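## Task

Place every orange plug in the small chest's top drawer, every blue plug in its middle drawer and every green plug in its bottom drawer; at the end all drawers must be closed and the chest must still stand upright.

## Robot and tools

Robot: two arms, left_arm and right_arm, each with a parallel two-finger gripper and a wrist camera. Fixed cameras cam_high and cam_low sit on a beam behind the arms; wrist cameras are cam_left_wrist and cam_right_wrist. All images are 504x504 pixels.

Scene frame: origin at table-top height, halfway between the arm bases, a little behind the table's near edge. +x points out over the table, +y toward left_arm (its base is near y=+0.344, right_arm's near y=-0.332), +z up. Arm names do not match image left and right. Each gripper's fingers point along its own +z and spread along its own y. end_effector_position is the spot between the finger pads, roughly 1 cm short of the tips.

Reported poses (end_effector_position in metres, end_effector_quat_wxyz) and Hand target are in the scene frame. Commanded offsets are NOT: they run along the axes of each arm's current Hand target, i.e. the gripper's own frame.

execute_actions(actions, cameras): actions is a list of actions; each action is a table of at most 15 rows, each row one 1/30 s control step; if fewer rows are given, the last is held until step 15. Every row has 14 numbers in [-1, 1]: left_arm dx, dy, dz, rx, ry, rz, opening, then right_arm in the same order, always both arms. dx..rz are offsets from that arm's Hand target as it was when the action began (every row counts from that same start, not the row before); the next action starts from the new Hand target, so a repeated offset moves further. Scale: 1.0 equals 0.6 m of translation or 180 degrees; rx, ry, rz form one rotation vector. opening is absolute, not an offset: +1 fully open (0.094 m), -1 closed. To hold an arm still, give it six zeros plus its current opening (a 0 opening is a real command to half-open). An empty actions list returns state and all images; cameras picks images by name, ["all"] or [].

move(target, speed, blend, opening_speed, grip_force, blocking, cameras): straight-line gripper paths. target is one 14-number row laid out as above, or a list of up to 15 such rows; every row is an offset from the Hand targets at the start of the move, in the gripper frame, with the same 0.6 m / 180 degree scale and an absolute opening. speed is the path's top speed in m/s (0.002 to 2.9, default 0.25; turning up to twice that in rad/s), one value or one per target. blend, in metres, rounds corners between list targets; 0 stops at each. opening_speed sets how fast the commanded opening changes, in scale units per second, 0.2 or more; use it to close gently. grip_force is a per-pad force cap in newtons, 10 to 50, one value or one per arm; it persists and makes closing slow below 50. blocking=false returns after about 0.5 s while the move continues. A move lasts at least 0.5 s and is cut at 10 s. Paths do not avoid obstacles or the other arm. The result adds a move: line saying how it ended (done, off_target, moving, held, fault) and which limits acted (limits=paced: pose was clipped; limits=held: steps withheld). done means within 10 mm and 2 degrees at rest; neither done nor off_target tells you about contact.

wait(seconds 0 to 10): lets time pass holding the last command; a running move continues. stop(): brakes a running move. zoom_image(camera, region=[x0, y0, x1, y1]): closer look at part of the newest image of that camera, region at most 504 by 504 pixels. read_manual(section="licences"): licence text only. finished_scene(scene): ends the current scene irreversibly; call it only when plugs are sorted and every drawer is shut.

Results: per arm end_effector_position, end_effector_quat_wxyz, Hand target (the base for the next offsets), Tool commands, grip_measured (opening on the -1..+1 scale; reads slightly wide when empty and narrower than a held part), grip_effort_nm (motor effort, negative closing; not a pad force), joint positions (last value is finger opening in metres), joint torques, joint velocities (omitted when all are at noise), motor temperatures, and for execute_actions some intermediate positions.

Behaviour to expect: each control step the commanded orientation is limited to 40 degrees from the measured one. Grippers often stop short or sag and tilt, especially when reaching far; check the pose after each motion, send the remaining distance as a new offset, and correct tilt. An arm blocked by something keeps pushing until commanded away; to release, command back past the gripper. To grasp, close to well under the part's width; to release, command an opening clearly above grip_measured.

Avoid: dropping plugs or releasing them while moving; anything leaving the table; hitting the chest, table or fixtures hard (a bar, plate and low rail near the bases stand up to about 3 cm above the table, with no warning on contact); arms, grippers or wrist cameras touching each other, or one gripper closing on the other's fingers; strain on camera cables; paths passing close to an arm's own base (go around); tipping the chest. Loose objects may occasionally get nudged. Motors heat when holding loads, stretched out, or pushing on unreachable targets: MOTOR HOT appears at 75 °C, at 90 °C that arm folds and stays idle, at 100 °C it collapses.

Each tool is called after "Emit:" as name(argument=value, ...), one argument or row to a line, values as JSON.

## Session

Emit:
execute_actions(
  actions=[],
)

Emit:
zoom_image(
  camera="cam_high",
  region=[70, 100, 330, 330],
)

Scene clock: 0.00 s.
left_arm: end_effector_position=(+0.3929, +0.3761, +0.1170) grip_measured=+1.000 grip_effort_nm=n/a end_effector_quat_wxyz=(+0.620, -0.066, +0.781, +0.020) | right_arm: end_effector_position=(+0.4086, -0.3681, +0.0596) grip_measured=+1.000 grip_effort_nm=n/a end_effector_quat_wxyz=(+0.567, +0.059, +0.821, -0.036)
Joint positions: left_arm=[0.083 1.52 0.392 0.86 -0.048 -0.078 0.094] | right_arm=[-0.035 1.573 0.369 0.874 0.064 0.04 0.094]
Joint velocities: within noise
Joint torques (N m): no reading
Motor temperatures (°C): left_arm=[18 26 22 18 18 20 20] | right_arm=[18 24 24 20 16 20 20]
Heat: left arm: 26 °C; right arm: 24 °C.
Hand target: left_arm +0.3966, +0.3767, +0.1287; +0.633, -0.067, +0.771, +0.020 | right_arm +0.4131, -0.3686, +0.0715; +0.582, +0.059, +0.810, -0.036
Tool commands: left_gripper/opening=+1.0 right_gripper/opening=+1.0
camera_calibration:
cam_left_wrist: T_world_to_cam=[[0.175639, -0.984421, 0.00815506, 0.308588], [-0.800597, -0.147652, -0.580726, 0.450129], [0.572883, 0.0954692, -0.814058, -0.0398986], [0, 0, 0, 1]] pos_world=[0.329029, 0.374052, 0.226405]
cam_right_wrist: T_world_to_cam=[[-0.106474, -0.992524, -0.0596531, -0.309979], [-0.875299, 0.122023, -0.467934, 0.440522], [0.471715, 0.00239131, -0.881748, -0.0120045], [0, 0, 0, 1]] pos_world=[0.358246, -0.361387, 0.177059]

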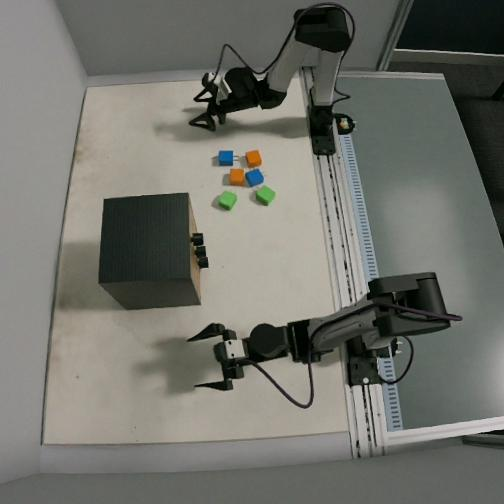

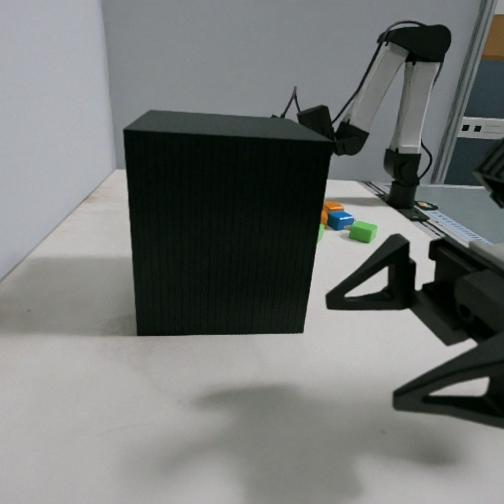

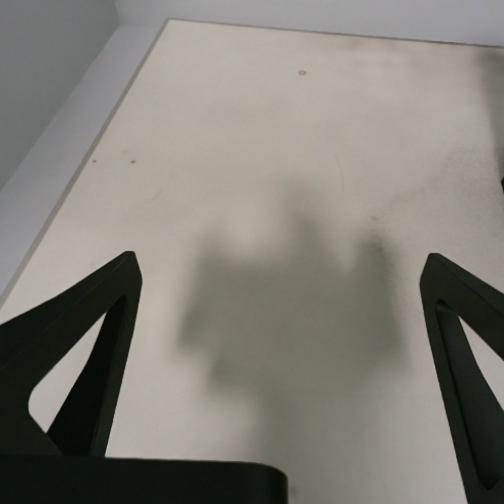

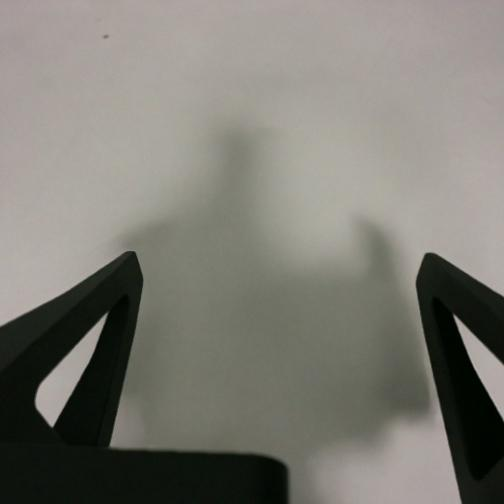

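Scaled by 1.938 from the camera's 504x504 image, which has a finer 720x720 frame.

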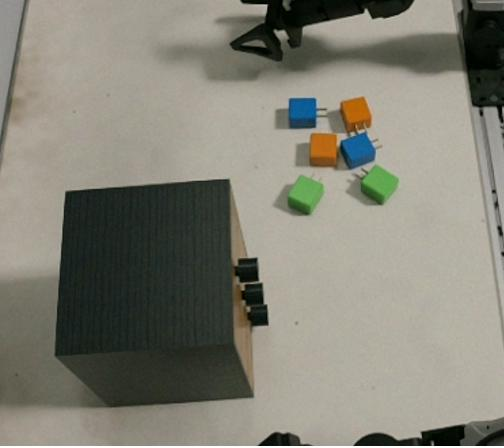

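Emit:
move(
  target=[0.19,-0.406,-0.165,0.0344,0.0597,0.0283,0,-0.149,0.3677,-0.371,-0.0245,0.396,-0.04,0.35],
  cameras=["all"],
)

Scene clock: 7.60 s.
left_arm: end_effector_position=(+0.3050, +0.1180, +0.0428) grip_measured=+0.003 grip_effort_nm=-0.12 end_effector_quat_wxyz=(+0.549, +0.017, +0.836, -0.001) | right_arm: end_effector_position=(+0.2642, -0.1292, +0.2169) grip_measured=+0.352 grip_effort_nm=-0.08 end_effector_quat_wxyz=(+0.077, -0.004, +0.995, +0.055)
Joint positions: left_arm=[-0.936 1.739 0.553 0.518 -0.806 -0.517 0.047] | right_arm=[0.732 1.637 1.841 -1.555 0.034 0.689 0.064]
Joint torques (N m): left_arm=[0.1 -7.12 6.95 1.8 -0.48 -0.23] | right_arm=[-0.16 -7.36 8.62 0.6 -0.08 0.07]
Heat: left arm: 26 °C; right arm: 26 °C.
Hand target: left_arm +0.3100, +0.1153, +0.0495; +0.560, +0.000, +0.829, +0.000 | right_arm +0.2629, -0.1267, +0.2301; +0.000, +0.000, +1.000, +0.001
Off the commanded pose: left_arm 0.009 m, 2 deg | right_arm 0.013 m, 11 deg.
joint sent to its limit (right arm) — joint 4 (wrist pitch), lower limit. The joint targets are off in orientation, not in position.
move: off_target (right_arm)
camera_calibration:
cam_left_wrist: T_world_to_cam=[[0.00974811, -0.99765, -0.0678194, 0.126025], [-0.902676, 0.0203998, -0.429836, 0.303456], [0.43021, 0.0654091, -0.900356, 0.0254952], [0, 0, 0, 1]] pos_world=[0.261726, 0.117871, 0.161938]
cam_right_wrist: T_world_to_cam=[[-0.0133332, -0.986771, -0.161572, -0.0805957], [-0.843254, -0.0757395, 0.532152, 0.107515], [-0.53735, 0.143342, -0.831089, 0.46802], [0, 0, 0, 1]] pos_world=[0.341079, -0.138473, 0.31873]

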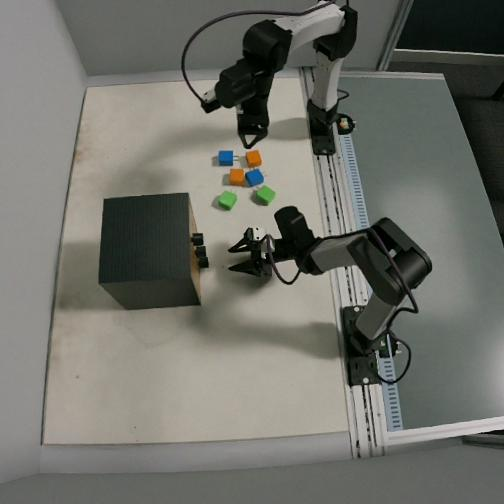

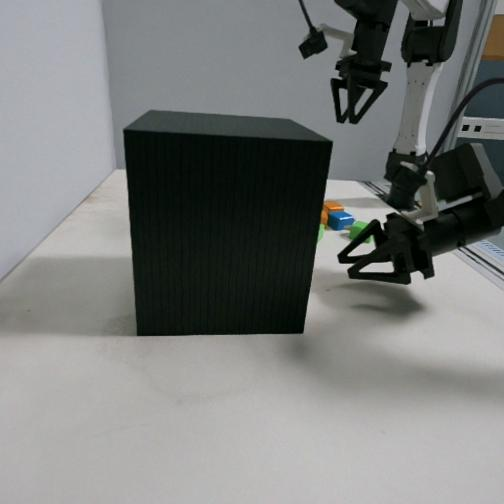

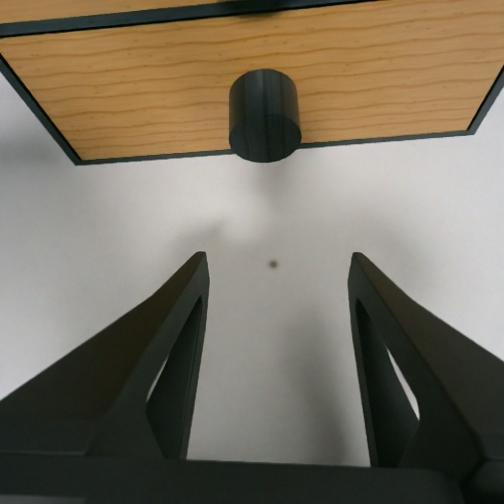

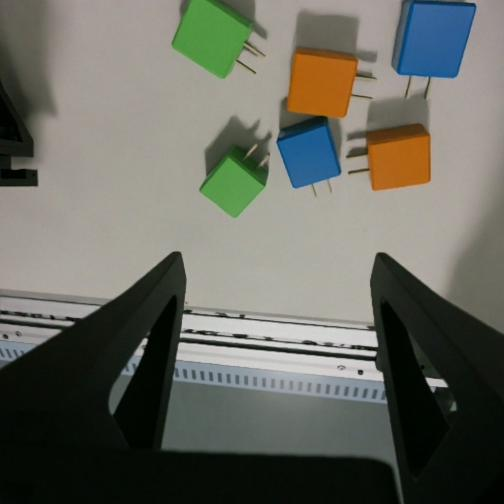

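Emit:
move(
  target=[
    [-0.029,0.0095,0.128,0,0,0,0,0.087,0.0945,0.1,0,0,0.222,0.35],
    [-0.029,0.0095,0.128,0,0,0,-0.8,0.087,0.0945,0.184,0,0,0.222,0.35],
    [0.0425,-0.004,-0.049,0,0,0,-0.8,0.087,0.0945,0.184,0,0,0.222,0.35],
  ],
  opening_speed=1.5,
  speed=0.15,
  cameras=["all"],
)

Scene clock: 17.70 s.
left_arm: end_effector_position=(+0.2729, +0.1172, +0.0232) grip_measured=-0.441 grip_effort_nm=-1.02 end_effector_quat_wxyz=(+0.549, +0.009, +0.836, +0.010) | right_arm: end_effector_position=(+0.2115, -0.0729, +0.1208) grip_measured=+0.352 grip_effort_nm=-0.09 end_effector_quat_wxyz=(+0.003, +0.340, +0.941, -0.004)
Joint positions: left_arm=[-1.054 1.774 0.511 0.483 -0.918 -0.654 0.026] | right_arm=[0.964 1.759 1.601 -1.394 0.034 1.628 0.064]
Joint torques (N m): left_arm=[-0.24 -11.52 5.44 1.37 -0.49 -0.13] | right_arm=[-0.09 -7.24 5.91 0.35 -0.03 0.08]
Motor temperatures (°C): left_arm=[18 28 24 23 18 20 20] | right_arm=[18 26 27 20 16 20 20]
Heat: left arm: 28 °C; right arm: 27 °C.
Hand target: left_arm +0.2731, +0.1128, +0.0368; +0.559, +0.000, +0.829, +0.000 | right_arm +0.2105, -0.0698, +0.1198; -0.001, +0.342, +0.940, +0.000
Off the commanded pose: left_arm 0.014 m, 2 deg | right_arm 0.003 m, 1 deg.
move: off_target (left_arm); target 2's new opening was sent with left_arm's hand 0.012 m and 2 deg from that target
camera_calibration:
cam_left_wrist: T_world_to_cam=[[0.03476, -0.996343, -0.078049, 0.117489], [-0.902096, 0.00233202, -0.431529, 0.268085], [0.430133, 0.0854076, -0.898716, 0.0193365], [0, 0, 0, 1]] pos_world=[0.229437, 0.114783, 0.142234]
cam_right_wrist: T_world_to_cam=[[-0.666233, -0.744527, -0.0425883, 0.100103], [-0.58191, 0.483303, 0.654063, 0.0893656], [-0.466385, 0.460541, -0.75524, 0.350771], [0, 0, 0, 1]] pos_world=[0.282289, -0.130206, 0.210729]

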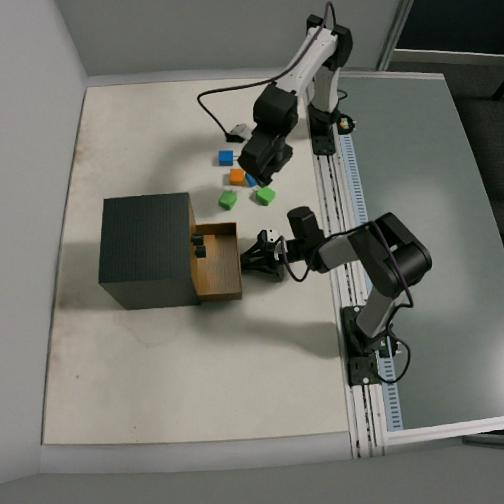

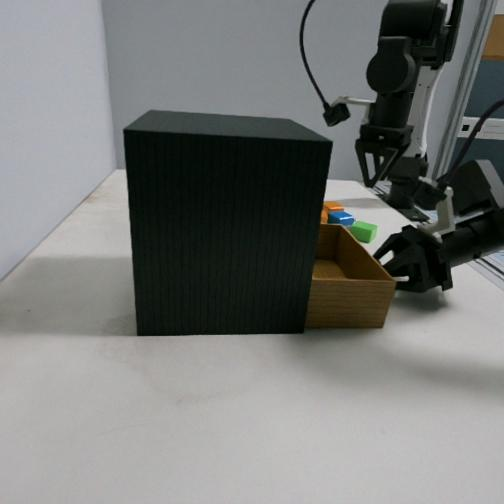

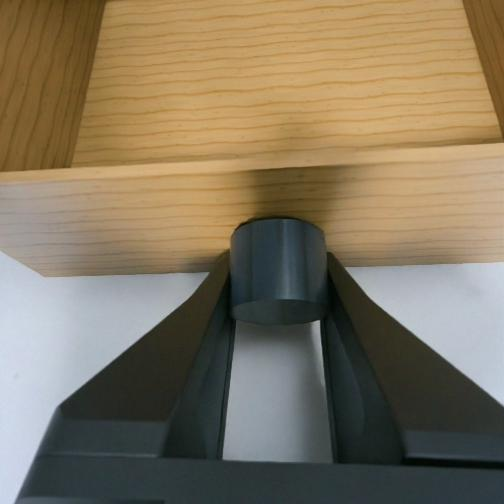

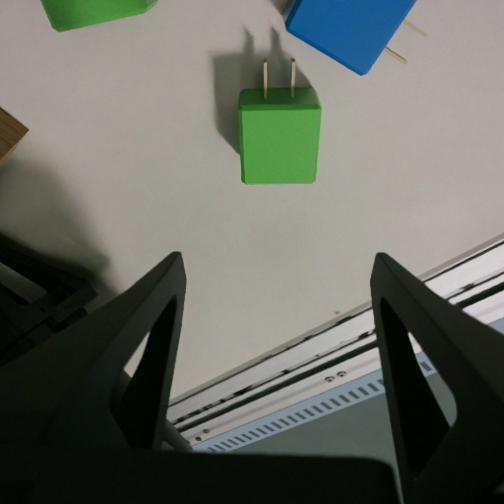

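Emit:
move(
  target=[
    [0,0,0,0,0,0,-0.8,0,0,0.17,0,0,0,0.35],
    [0,0,0,0,0,0,-0.8,0,0,0.17,0,0,0,-0.6],
    [0,0,0,0,0,0,-0.8,0,0,0,0,0,0,-0.6],
    [0,0,0,0,0,0,-0.8,-0.001,0.023,-0.167,0,0,-0.6,-0.6],
    [0,0,0,0,0,0,-0.8,0.019,0.332,-0.034,0,0,-0.722,-0.6],
  ],
  opening_speed=1.5,
  speed=[0.2,0.2,0.25,0.4,0.3],
  blend=[0,0,0.02,0.03,0],
  cameras=["all"],
)

Scene clock: 26.80 s.
left_arm: end_effector_position=(+0.2729, +0.1172, +0.0231) grip_measured=-0.441 grip_effort_nm=-1.02 end_effector_quat_wxyz=(+0.549, +0.009, +0.836, +0.010) | right_arm: end_effector_position=(+0.3286, +0.0853, +0.1324) grip_measured=-0.197 grip_effort_nm=-1.02 end_effector_quat_wxyz=(-0.135, +0.696, -0.705, -0.018)
Joint positions: left_arm=[-1.054 1.774 0.511 0.482 -0.918 -0.654 0.026] | right_arm=[0.964 2.502 2.793 -1.564 0.032 -0.633 0.038]
Joint torques (N m): left_arm=[-0.34 -11.58 5.55 1.39 -0.45 -0.05] | right_arm=[-0.2 -12.12 8.65 0.81 -0.08 -0.08]
Heat: left arm: 29 °C; right arm: 27 °C.
Hand target: left_arm +0.2731, +0.1129, +0.0368; +0.559, +0.000, +0.829, +0.000 | right_arm +0.3299, +0.0901, +0.1401; +0.000, +0.707, -0.707, -0.001
Off the commanded pose: left_arm 0.014 m, 2 deg | right_arm 0.009 m, 16 deg.
joint read past its limit (right arm) — joint 4 (wrist pitch), lower limit.
joint sent to its limit (right arm) — joint 4 (wrist pitch), lower limit. The joint targets are off in orientation, not in position.
move: off_target (left_arm, right_arm)
camera_calibration:
cam_left_wrist: T_world_to_cam=[[0.0347918, -0.996317, -0.0783704, 0.117517], [-0.902178, 0.00242624, -0.431358, 0.268025], [0.429959, 0.0857118, -0.898771, 0.0192589], [0, 0, 0, 1]] pos_world=[0.229437, 0.114783, 0.142134]
cam_right_wrist: T_world_to_cam=[[0.99236, -0.0557931, 0.110039, -0.327565], [-0.101749, -0.874526, 0.474186, 0.0552405], [0.0697757, -0.481759, -0.873521, 0.261163], [0, 0, 0, 1]] pos_world=[0.31246, 0.155851, 0.237982]

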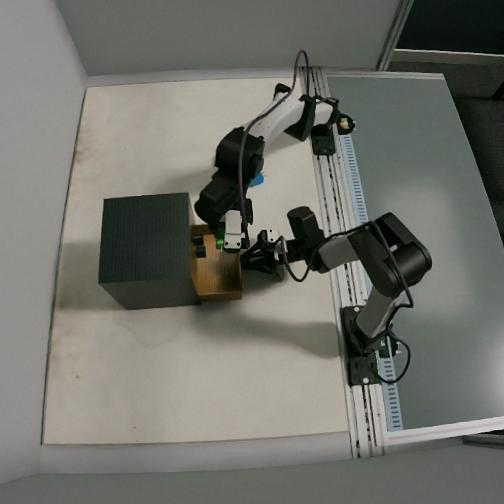

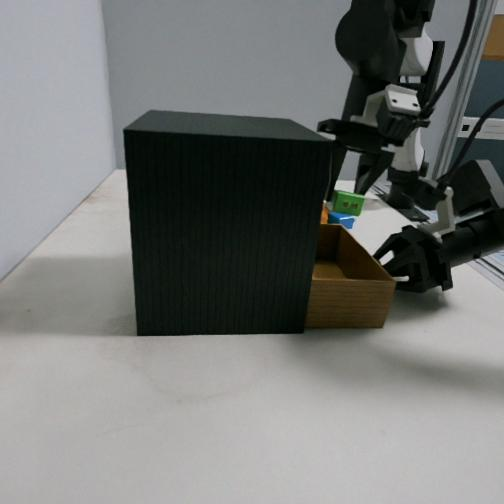

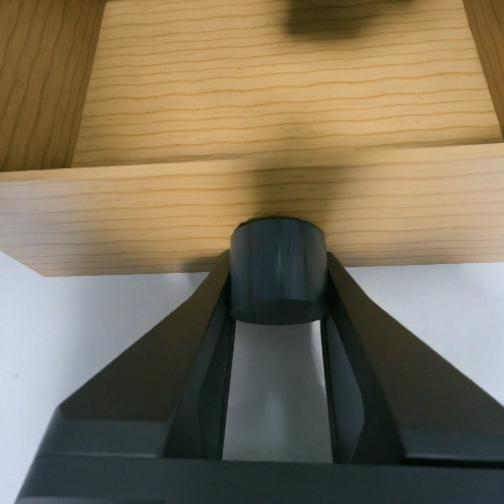

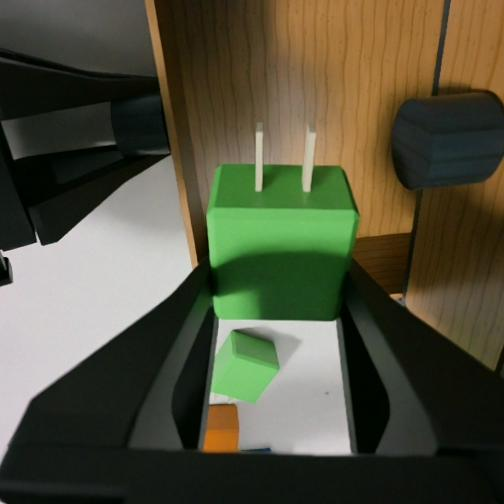

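Emit:
move(
  target=[
    [0,0,0,0,0,0,-0.8,-0.017,0,0.147,0,0,0,-0.6],
    [0,0,0,0,0,0,-0.8,-0.017,0,0.147,0,0,0,0.0],
    [0,0,0,0,0,0,-0.8,-0.017,0,-0.03,0,0,0,0.0],
    [0,0,0,0,0,0,-0.8,0.247,0.022,0.033,0,0,0.078,0.35],
  ],
  opening_speed=1.0,
  speed=[0.2,0.2,0.2,0.25],
  blend=[0,0,0.02,0],
  cameras=["all"],
)

Scene clock: 36.97 s.
left_arm: end_effector_position=(+0.2725, +0.1181, +0.0228) grip_measured=-0.441 grip_effort_nm=-1.02 end_effector_quat_wxyz=(+0.549, +0.008, +0.836, +0.012) | right_arm: end_effector_position=(+0.3189, -0.0614, +0.1004) grip_measured=+0.348 grip_effort_nm=0.10 end_effector_quat_wxyz=(-0.028, -0.616, +0.787, -0.009)
Joint positions: left_arm=[-1.055 1.774 0.511 0.477 -0.921 -0.659 0.026] | right_arm=[0.767 2.162 2.097 -1.536 0.034 -0.59 0.063]
Joint torques (N m): left_arm=[-0.12 -11.58 5.5 1.51 -0.44 -0.01] | right_arm=[-0.05 -15.19 5.39 0.33 -0.17 0.06]
Motor temperatures (°C): left_arm=[18 31 25 23 19 20 21] | right_arm=[18 31 29 20 16 20 20]
Heat: left arm: 31 °C; right arm: 31 °C.
Hand target: left_arm +0.2731, +0.1129, +0.0368; +0.560, +0.000, +0.829, +0.000 | right_arm +0.3166, -0.0581, +0.1202; +0.000, -0.615, +0.788, +0.001
Off the commanded pose: left_arm 0.015 m, 2 deg | right_arm 0.020 m, 3 deg.
elbow stopped short (right arm): the move would have taken joint 3 (elbow) straighter than the controller allows.
move: off_target (left_arm, right_arm); target 2's new opening was sent with right_arm's hand 0.010 m and 8 deg from that target; target 4's new opening was sent with right_arm's hand 0.020 m and 3 deg from that target
camera_calibration:
cam_left_wrist: T_world_to_cam=[[0.0385894, -0.996047, -0.0800078, 0.117327], [-0.902414, -0.000352087, -0.430869, 0.267888], [0.429138, 0.0888271, -0.898861, 0.018825], [0, 0, 0, 1]] pos_world=[0.22914, 0.115285, 0.141733]
cam_right_wrist: T_world_to_cam=[[0.958354, -0.277813, -0.0661644, -0.307754], [-0.153665, -0.696919, 0.700494, -0.0540958], [-0.240718, -0.661154, -0.710585, 0.234822], [0, 0, 0, 1]] pos_world=[0.34315, 0.0320552, 0.184393]

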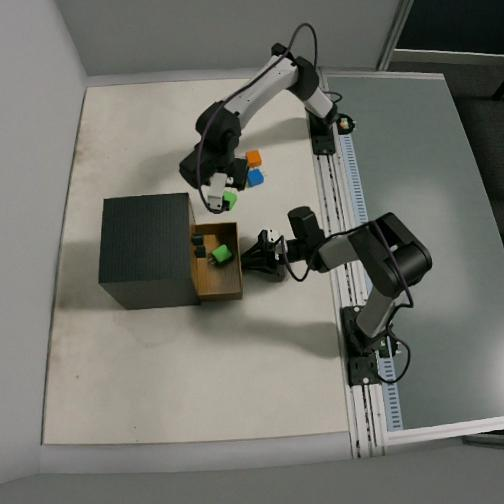

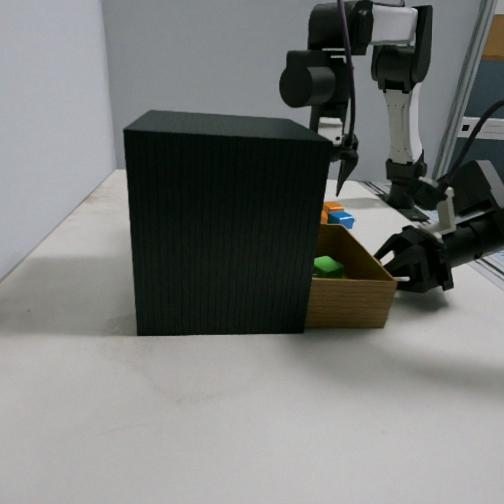

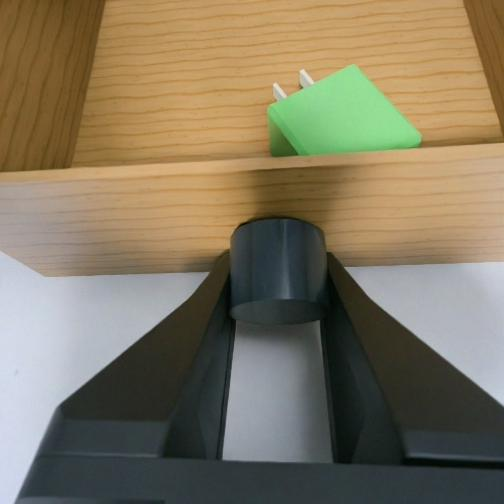

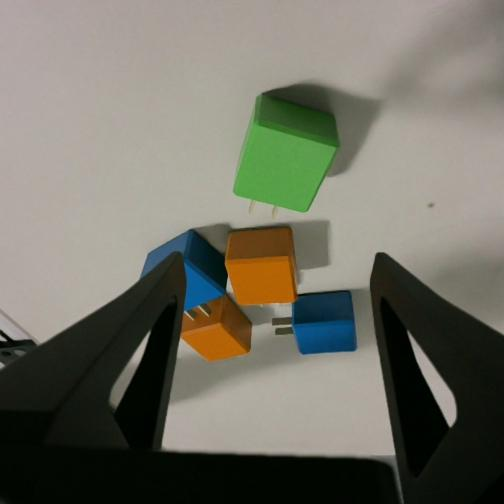

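Emit:
move(
  target=[
    [0,0,0,0,0,0,-0.8,0.004,-0.004,0.145,0,0,0,0.35],
    [0,0,0,0,0,0,0.1,0.004,-0.004,0.145,0,0,0,-0.6],
    [0,0,-0.15,0,0,0,0.1,0.004,-0.004,-0.07,0,0,0,-0.6],
  ],
  opening_speed=1.2,
  speed=0.2,
  cameras=["all"],
)

Scene clock: 43.00 s.
left_arm: end_effector_position=(+0.1884, +0.1199, +0.0585) grip_measured=+0.098 grip_effort_nm=0.13 end_effector_quat_wxyz=(+0.545, +0.014, +0.838, +0.013) | right_arm: end_effector_position=(+0.3208, -0.0635, +0.1345) grip_measured=-0.187 grip_effort_nm=-1.02 end_effector_quat_wxyz=(+0.012, -0.613, +0.790, -0.005)
Joint positions: left_arm=[-1.373 1.527 0.581 -0.271 -1.087 -1.152 0.052] | right_arm=[0.761 2.092 2.126 -1.552 0.033 -0.59 0.038]
Joint torques (N m): left_arm=[-0.38 -6.93 7.23 0.94 -0.72 -0.14] | right_arm=[-0.02 -14.5 8.24 0.28 -0.15 -0.02]
Heat: left arm: 32 °C; right arm: 34 °C.
Hand target: left_arm +0.1897, +0.1129, +0.0704; +0.559, +0.000, +0.829, +0.001 | right_arm +0.3183, -0.0609, +0.1622; +0.000, -0.615, +0.788, +0.001
Off the commanded pose: left_arm 0.014 m, 3 deg | right_arm 0.028 m, 2 deg.
joint sent to its limit (right arm) — joint 4 (wrist pitch), lower limit. The joint targets are off in orientation, not in position.
move: off_target (left_arm, right_arm); target 2's new opening was sent with right_arm's hand 0.020 m and 3 deg from that target
camera_calibration:
cam_left_wrist: T_world_to_cam=[[0.0288653, -0.995721, -0.0877814, 0.127475], [-0.906324, 0.0109682, -0.422442, 0.206245], [0.421597, 0.0917523, -0.902129, 0.088241], [0, 0, 0, 1]] pos_world=[0.146043, 0.116571, 0.177921]
cam_right_wrist: T_world_to_cam=[[0.958961, -0.282471, -0.0245814, -0.313905], [-0.199303, -0.733193, 0.650159, -0.0600352], [-0.201674, -0.618578, -0.759401, 0.254837], [0, 0, 0, 1]] pos_world=[0.340451, 0.0249501, 0.22484]

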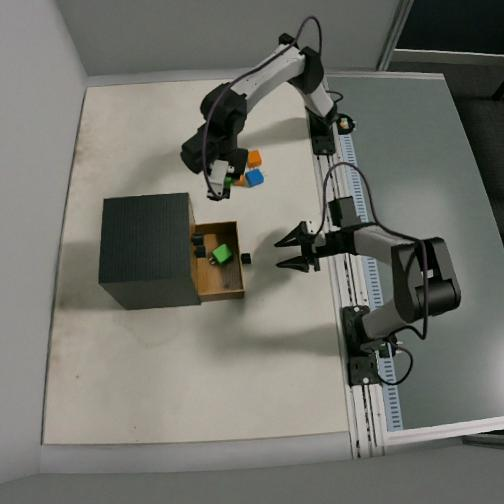

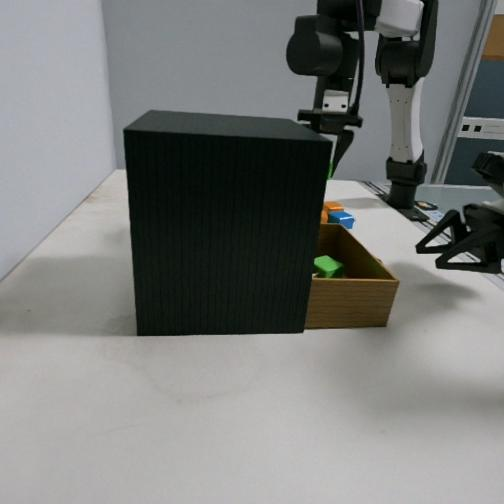

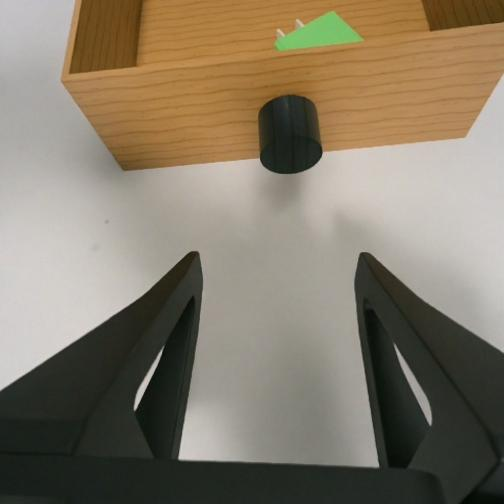

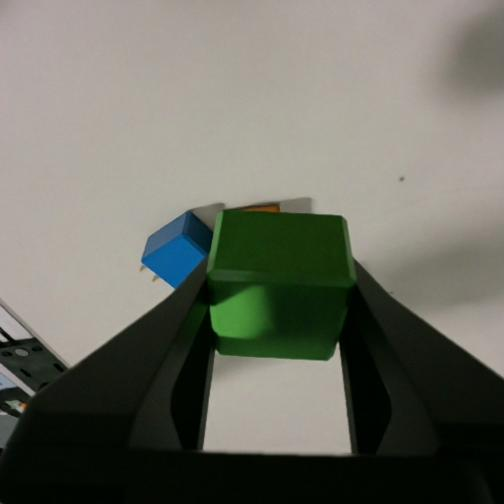

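Emit:
move(
  target=[0,0,0,0,0,0,0.1,-0.347,0.06,0.037,0,0,-0.078,-0.6],
  cameras=["all"],
)

Scene clock: 45.27 s.
left_arm: end_effector_position=(+0.1883, +0.1203, +0.0585) grip_measured=+0.098 grip_effort_nm=0.13 end_effector_quat_wxyz=(+0.545, +0.014, +0.838, +0.013) | right_arm: end_effector_position=(+0.3305, +0.1394, +0.1323) grip_measured=-0.187 grip_effort_nm=-1.02 end_effector_quat_wxyz=(-0.210, +0.686, -0.695, -0.040)
Joint positions: left_arm=[-1.373 1.527 0.581 -0.273 -1.087 -1.154 0.052] | right_arm=[1.018 2.553 2.832 -1.396 0.033 -0.583 0.038]
Joint torques (N m): left_arm=[-0.38 -6.61 7.46 0.88 -0.7 -0.16] | right_arm=[-0.08 -12.03 9.2 1.27 -0.07 -0.06]
Heat: left arm: 32 °C; right arm: 34 °C.
Hand target: left_arm +0.1897, +0.1129, +0.0705; +0.560, +0.000, +0.829, +0.001 | right_arm +0.3341, +0.1497, +0.1404; +0.000, +0.707, -0.707, -0.001
Off the commanded pose: left_arm 0.014 m, 3 deg | right_arm 0.014 m, 25 deg.
elbow stopped short (right arm): the move would have taken joint 3 (elbow) straighter than the controller allows.
move: off_target (left_arm, right_arm)
camera_calibration:
cam_left_wrist: T_world_to_cam=[[0.0299079, -0.995635, -0.0884065, 0.127614], [-0.90633, 0.0102853, -0.422445, 0.206282], [0.42151, 0.09276, -0.902067, 0.0880158], [0, 0, 0, 1]] pos_world=[0.146043, 0.116771, 0.177821]
cam_right_wrist: T_world_to_cam=[[0.981795, -0.0726668, 0.175495, -0.329328], [-0.129725, -0.931409, 0.340071, 0.137728], [0.138746, -0.356646, -0.92388, 0.253393], [0, 0, 0, 1]] pos_world=[0.306042, 0.194722, 0.245063]

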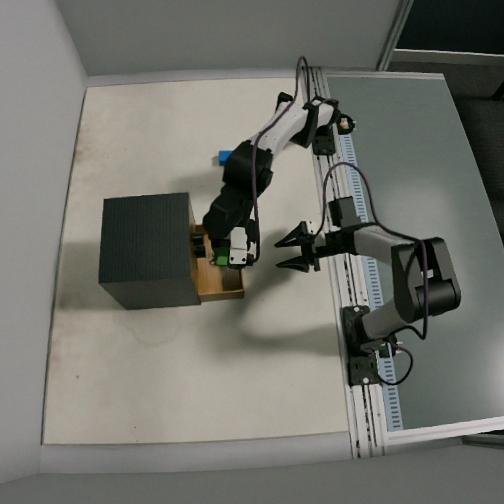

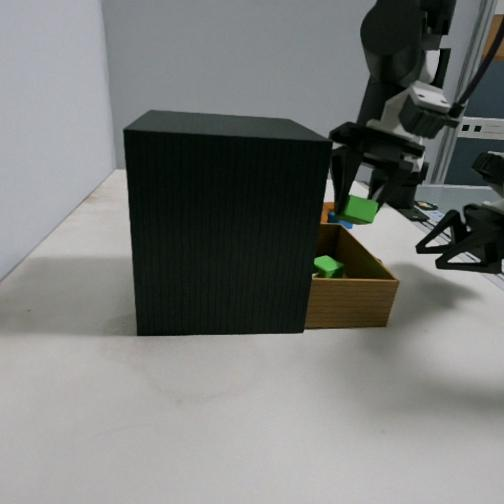

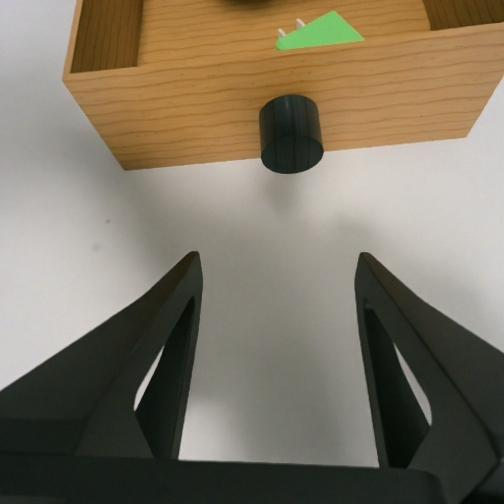

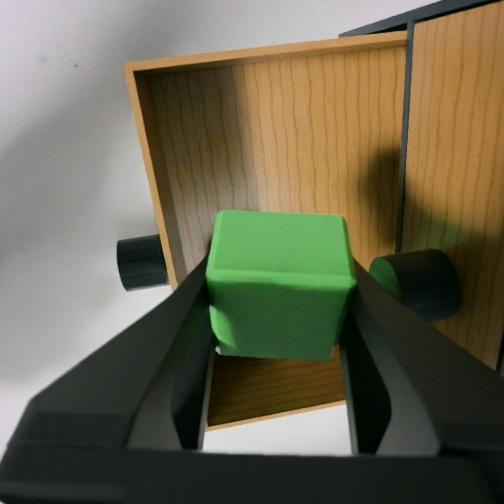

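Emit:
move(
  target=[
    [0,0,0,0,0,0,-1,-0.022,0.003,0.138,0,0,0,-0.6],
    [0,0,0,0,0,0,-1,-0.022,0.003,0.138,0,0,0,0.0],
    [0,0,0,0,0,0,-1,-0.022,0.003,-0.04,0,0,0,0.0],
    [0.014,-0.008,0.078,0,0,0,-1,0.333,0.14,-0.1,0,0,0.3,0.3],
    [0.014,-0.008,0.078,0,0,0,-1,0.588,0.027,0.017,0,0,0.528,0.3],
  ],
  opening_speed=1.2,
  speed=[0.2,0.2,0.2,0.4,0.3],
  blend=[0,0,0.02,0.03,0],
  cameras=["all"],
)

Scene clock: 57.40 s.
left_arm: end_effector_position=(+0.2268, +0.1069, +0.0470) grip_measured=-0.995 grip_effort_nm=-0.26 end_effector_quat_wxyz=(+0.558, +0.003, +0.830, -0.001) | right_arm: end_effector_position=(+0.3179, -0.2054, +0.1207) grip_measured=+0.298 grip_effort_nm=0.10 end_effector_quat_wxyz=(-0.015, +0.040, +0.999, -0.013)
Joint positions: left_arm=[-1.238 1.635 0.542 0.146 -1.044 -0.892 0] | right_arm=[0.432 1.799 1.662 -1.439 0.02 0.482 0.061]
Joint torques (N m): left_arm=[1.4 -6.12 4.67 1.63 -0.37 0.09] | right_arm=[-0.31 -10.52 5.74 0.38 -0.09 0.09]
Motor temperatures (°C): left_arm=[18 31 26 22 19 20 21] | right_arm=[18 38 29 20 16 20 20]
Heat: left arm: 31 °C; right arm: 38 °C.
Hand target: left_arm +0.2300, +0.1081, +0.0452; +0.560, +0.000, +0.829, +0.001 | right_arm +0.3176, -0.2031, +0.1297; +0.000, +0.044, +0.999, +0.001
Off the commanded pose: left_arm 0.004 m, 0 deg | right_arm 0.009 m, 2 deg.
elbow stopped short (right arm): the move would have taken joint 3 (elbow) straighter than the controller allows.
move: done; blend cut to 0 m at target 4; target 2's new opening was sent with right_arm's hand 0.013 m and 19 deg from that target; target 4's new opening was sent with right_arm's hand 0.016 m and 7 deg from that target
camera_calibration:
cam_left_wrist: T_world_to_cam=[[0.0340072, -0.998054, -0.0522593, 0.109771], [-0.892684, -0.0068213, -0.450631, 0.23653], [0.449398, 0.0619757, -0.891179, 0.0591806], [0, 0, 0, 1]] pos_world=[0.180818, 0.107503, 0.165065]
cam_right_wrist: T_world_to_cam=[[-0.117023, -0.992942, -0.0192946, -0.156193], [-0.727842, 0.0725295, 0.681898, 0.17396], [-0.675686, 0.0938414, -0.731193, 0.449624], [0, 0, 0, 1]] pos_world=[0.412141, -0.209901, 0.207125]

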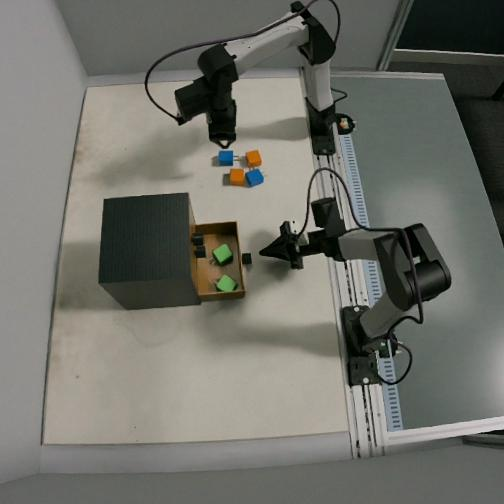

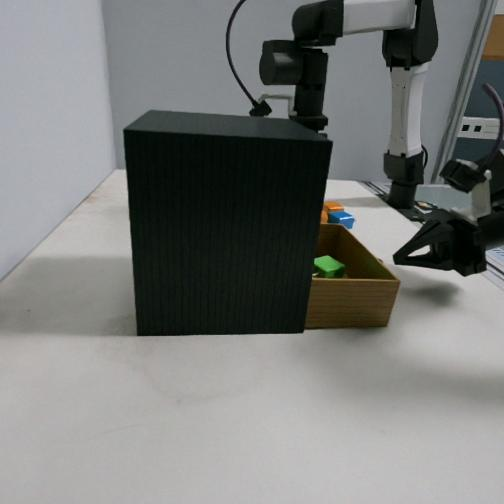

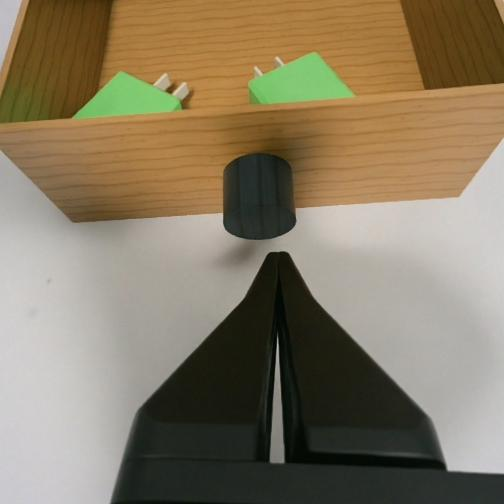

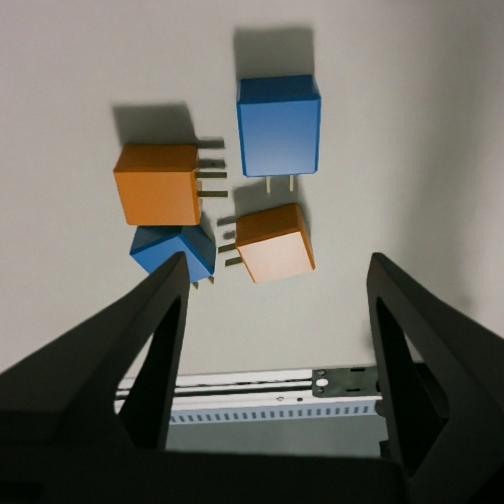

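Emit:
move(
  target=[
    [-0.012,0.013,0.03,0,0,0,-1,0.006,-0.007,0.173,0,0,0,0.3],
    [-0.083,0.025,0.218,0,0,0,-1,0.006,-0.007,0.173,0,0,0,-0.6],
    [-0.03,0.022,0.05,0,0,0,-1,0.006,-0.007,0,0,0,0,-0.6],
    [-0.15,0.02,0.047,0,-0.039,0,0,0.006,-0.007,0,0,0,0,-0.6],
  ],
  opening_speed=1.5,
  speed=[0.2,0.12,0.2,0.2],
  blend=[0,0,0.02,0],
  cameras=["all"],
)

Scene clock: 65.60 s.
left_arm: end_effector_position=(+0.2842, +0.1195, +0.1003) grip_measured=-0.002 grip_effort_nm=0.14 end_effector_quat_wxyz=(+0.594, +0.020, +0.804, +0.007) | right_arm: end_effector_position=(+0.3108, -0.2095, +0.1095) grip_measured=-0.204 grip_effort_nm=-1.02 end_effector_quat_wxyz=(-0.024, +0.042, +0.999, -0.016)
Joint positions: left_arm=[-1.019 1.531 0.535 0.415 -0.936 -0.467 0.047] | right_arm=[0.428 1.783 1.597 -1.408 0.019 0.483 0.037]
Joint torques (N m): left_arm=[1.2 -9.4 7.28 1.88 -0.4 0.03] | right_arm=[-0.46 -11 8.85 0.13 -0.08 0.03]
Heat: left arm: 31 °C; right arm: 38 °C.
Hand target: left_arm +0.2897, +0.1200, +0.1181; +0.609, +0.000, +0.793, +0.000 | right_arm +0.3136, -0.2069, +0.1296; -0.001, +0.044, +0.999, +0.000
Off the commanded pose: left_arm 0.019 m, 3 deg | right_arm 0.021 m, 3 deg.
move: off_target (left_arm, right_arm); target 4's new opening was sent with left_arm's hand 0.019 m and 3 deg from that target
camera_calibration:
cam_left_wrist: T_world_to_cam=[[0.021204, -0.996459, -0.0813567, 0.129601], [-0.849168, 0.0250009, -0.52753, 0.303271], [0.527697, 0.0802713, -0.845632, 0.0510725], [0, 0, 0, 1]] pos_world=[0.227829, 0.11746, 0.213717]
cam_right_wrist: T_world_to_cam=[[-0.121231, -0.992569, -0.0105172, -0.160774], [-0.715501, 0.0800369, 0.694012, 0.173262], [-0.688013, 0.0916612, -0.719886, 0.43918], [0, 0, 0, 1]] pos_world=[0.40664, -0.213702, 0.194223]

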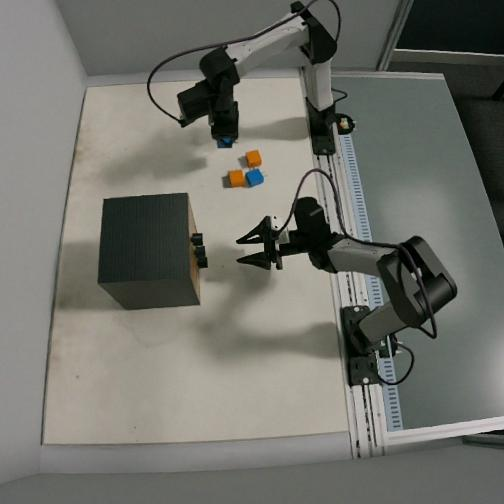

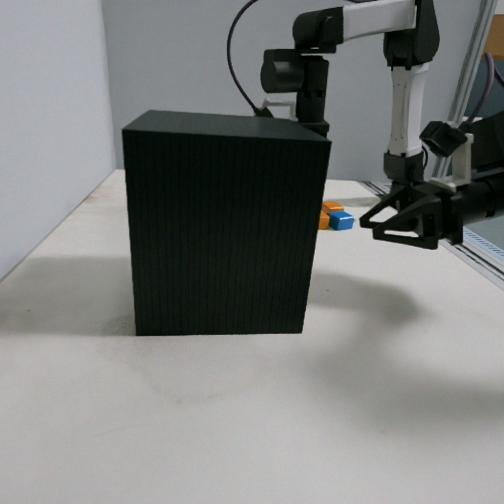

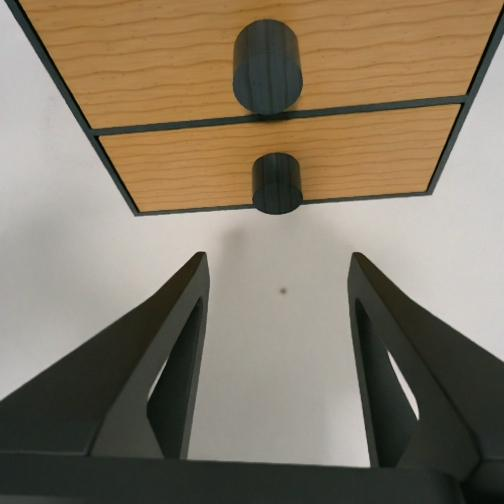

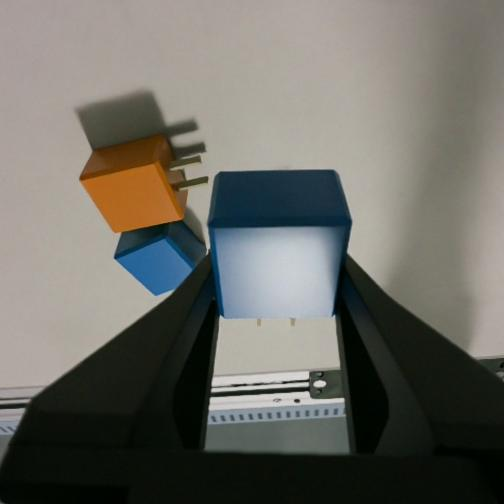

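Emit:
move(
  target=[
    [-0.0465,0.0037,0.18,0,0,0,0,0,0,-0.15,0,0,0,-0.6],
    [-0.0465,0.0037,0.18,0,0,0,-0.8,0,0,-0.15,0,0,0,-0.6],
    [0.003,-0.008,-0.0045,0,0,0,-0.8,0.093,0.238,-0.15,0,0,-0.3,-0.6],
    [0.003,-0.008,-0.0045,0,0,0,-0.8,-0.003,0.497,-0.133,0,0,-0.528,-0.6],
  ],
  opening_speed=1.5,
  speed=[0.2,0.2,0.2,0.3],
  cameras=["all"],
)

Scene clock: 74.70 s.
left_arm: end_effector_position=(+0.2880, +0.1140, +0.1035) grip_measured=-0.797 grip_effort_nm=-0.12 end_effector_quat_wxyz=(+0.597, +0.020, +0.802, +0.014) | right_arm: end_effector_position=(+0.3394, +0.0798, +0.2006) grip_measured=-0.204 grip_effort_nm=-1.03 end_effector_quat_wxyz=(-0.219, +0.683, -0.696, -0.032)
Joint positions: left_arm=[-1.021 1.556 0.568 0.407 -0.951 -0.46 0.01] | right_arm=[0.94 2.395 2.834 -1.539 0.019 -0.651 0.037]
Joint torques (N m): left_arm=[-0.08 -10.65 5.67 1.86 -0.4 -0.16] | right_arm=[0.47 -10.97 8.44 1.3 0.02 -0.06]
Heat: left arm: 32 °C; right arm: 37 °C.
Hand target: left_arm +0.2866, +0.1152, +0.1170; +0.609, +0.000, +0.793, +0.000 | right_arm +0.3419, +0.0898, +0.2098; +0.000, +0.707, -0.707, -0.001
Off the commanded pose: left_arm 0.014 m, 3 deg | right_arm 0.014 m, 26 deg.
elbow stopped short (right arm): the move would have taken joint 3 (elbow) straighter than the controller allows.
move: off_target (left_arm, right_arm); target 2's new opening was sent with left_arm's hand 0.018 m and 3 deg from that target
camera_calibration:
cam_left_wrist: T_world_to_cam=[[0.0298093, -0.99541, -0.0909407, 0.122759], [-0.845129, 0.0234817, -0.534047, 0.308115], [0.533731, 0.0927762, -0.84055, 0.0485467], [0, 0, 0, 1]] pos_world=[0.230826, 0.110457, 0.216517]
cam_right_wrist: T_world_to_cam=[[0.976279, -0.08436, 0.199404, -0.356311], [-0.148658, -0.930754, 0.334063, 0.0677312], [0.157415, -0.355781, -0.921217, 0.287067], [0, 0, 0, 1]] pos_world=[0.312739, 0.135116, 0.312874]

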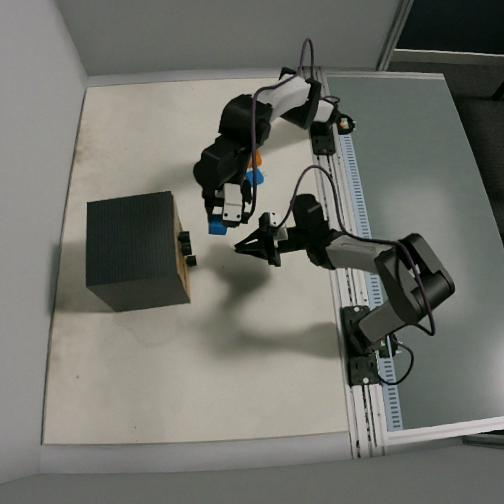

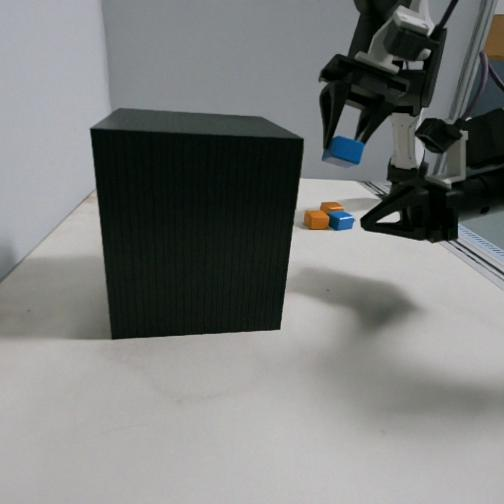

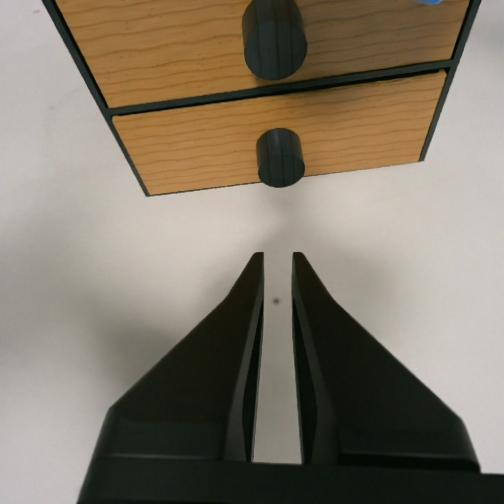

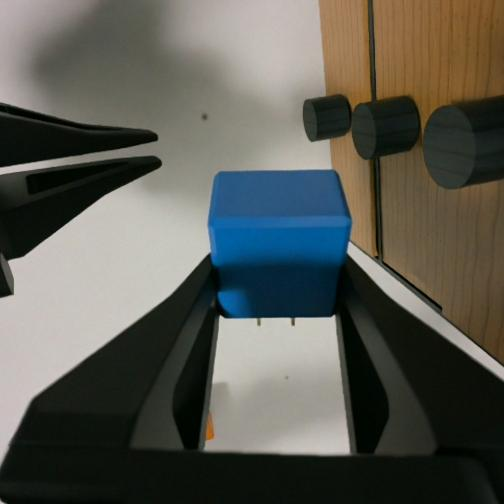

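Emit:
move(
  target=[-0.044,-0.003,0.138,-0.0376,0,-0.01,0.4,0,0,0,0,0,0,-0.6],
  speed=0.15,
  cameras=["cam_left_wrist","cam_right_wrist","cam_high"],
)

Scene clock: 79.73 s.
left_arm: end_effector_position=(+0.3595, +0.1196, +0.1119) grip_measured=+0.397 grip_effort_nm=0.14 end_effector_quat_wxyz=(+0.602, -0.046, +0.795, +0.050) | right_arm: end_effector_position=(+0.3644, +0.0745, +0.2088) grip_measured=-0.204 grip_effort_nm=-1.02 end_effector_quat_wxyz=(-0.252, +0.665, -0.704, +0.001)
Joint positions: left_arm=[-0.853 1.748 0.787 0.422 -0.937 -0.436 0.066] | right_arm=[0.92 2.395 2.841 -1.487 0.088 -0.653 0.037]
Joint torques (N m): left_arm=[2.32 -7.98 9.42 2.04 0.02 0.25] | right_arm=[2.54 -10.99 7.87 0.91 -0.41 -0.16]
Heat: left arm: 32 °C; right arm: 37 °C.
Hand target: left_arm +0.3734, +0.1134, +0.1212; +0.608, -0.048, +0.792, +0.038 | right_arm +0.3420, +0.0898, +0.2098; +0.000, +0.707, -0.707, -0.001
Off the commanded pose: left_arm 0.018 m, 2 deg | right_arm 0.027 m, 29 deg.
elbow stopped short (right arm): the move would have taken joint 3 (elbow) straighter than the controller allows.
move: off_target (left_arm, right_arm)
camera_calibration:
cam_left_wrist: T_world_to_cam=[[0.177069, -0.981785, -0.068882, 0.0698723], [-0.828648, -0.110956, -0.548663, 0.384759], [0.531026, 0.15423, -0.833201, 0.0097517], [0, 0, 0, 1]] pos_world=[0.301279, 0.109787, 0.224041]
cam_right_wrist: T_world_to_cam=[[0.950175, -0.135255, 0.280845, -0.38652], [-0.223779, -0.923183, 0.312499, 0.0950919], [0.217005, -0.359776, -0.907453, 0.264562], [0, 0, 0, 1]] pos_world=[0.33113, 0.130692, 0.318913]
Images, in order (width x height): cam_high 504x504, cam_left_wrist 504x504, cam_right_wrist 504x504.

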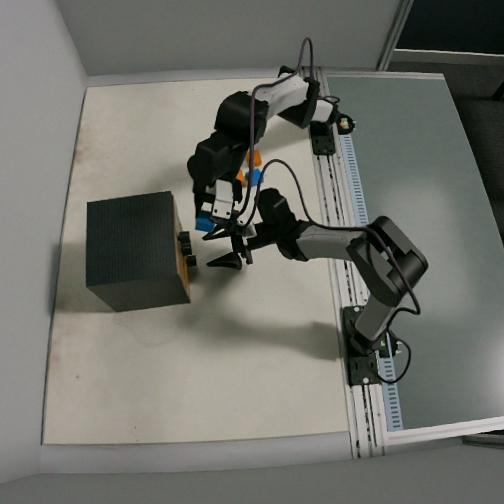

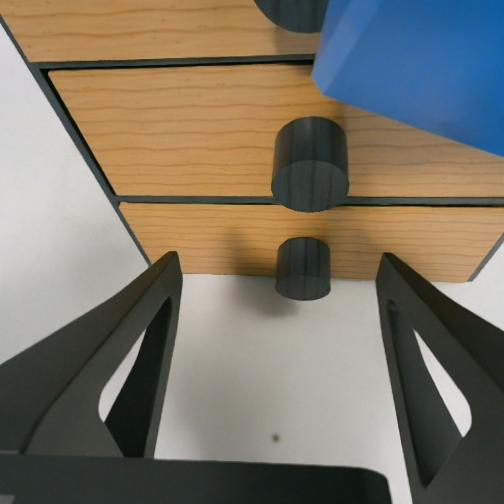

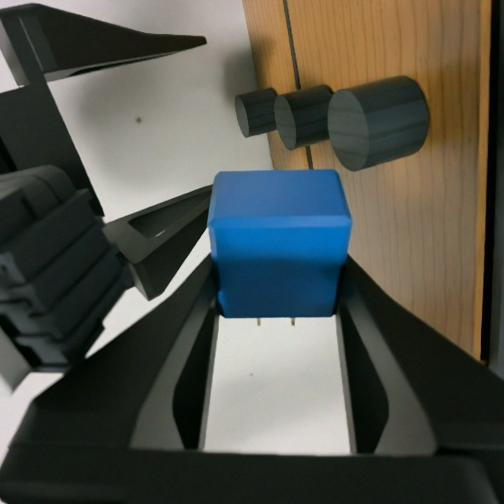

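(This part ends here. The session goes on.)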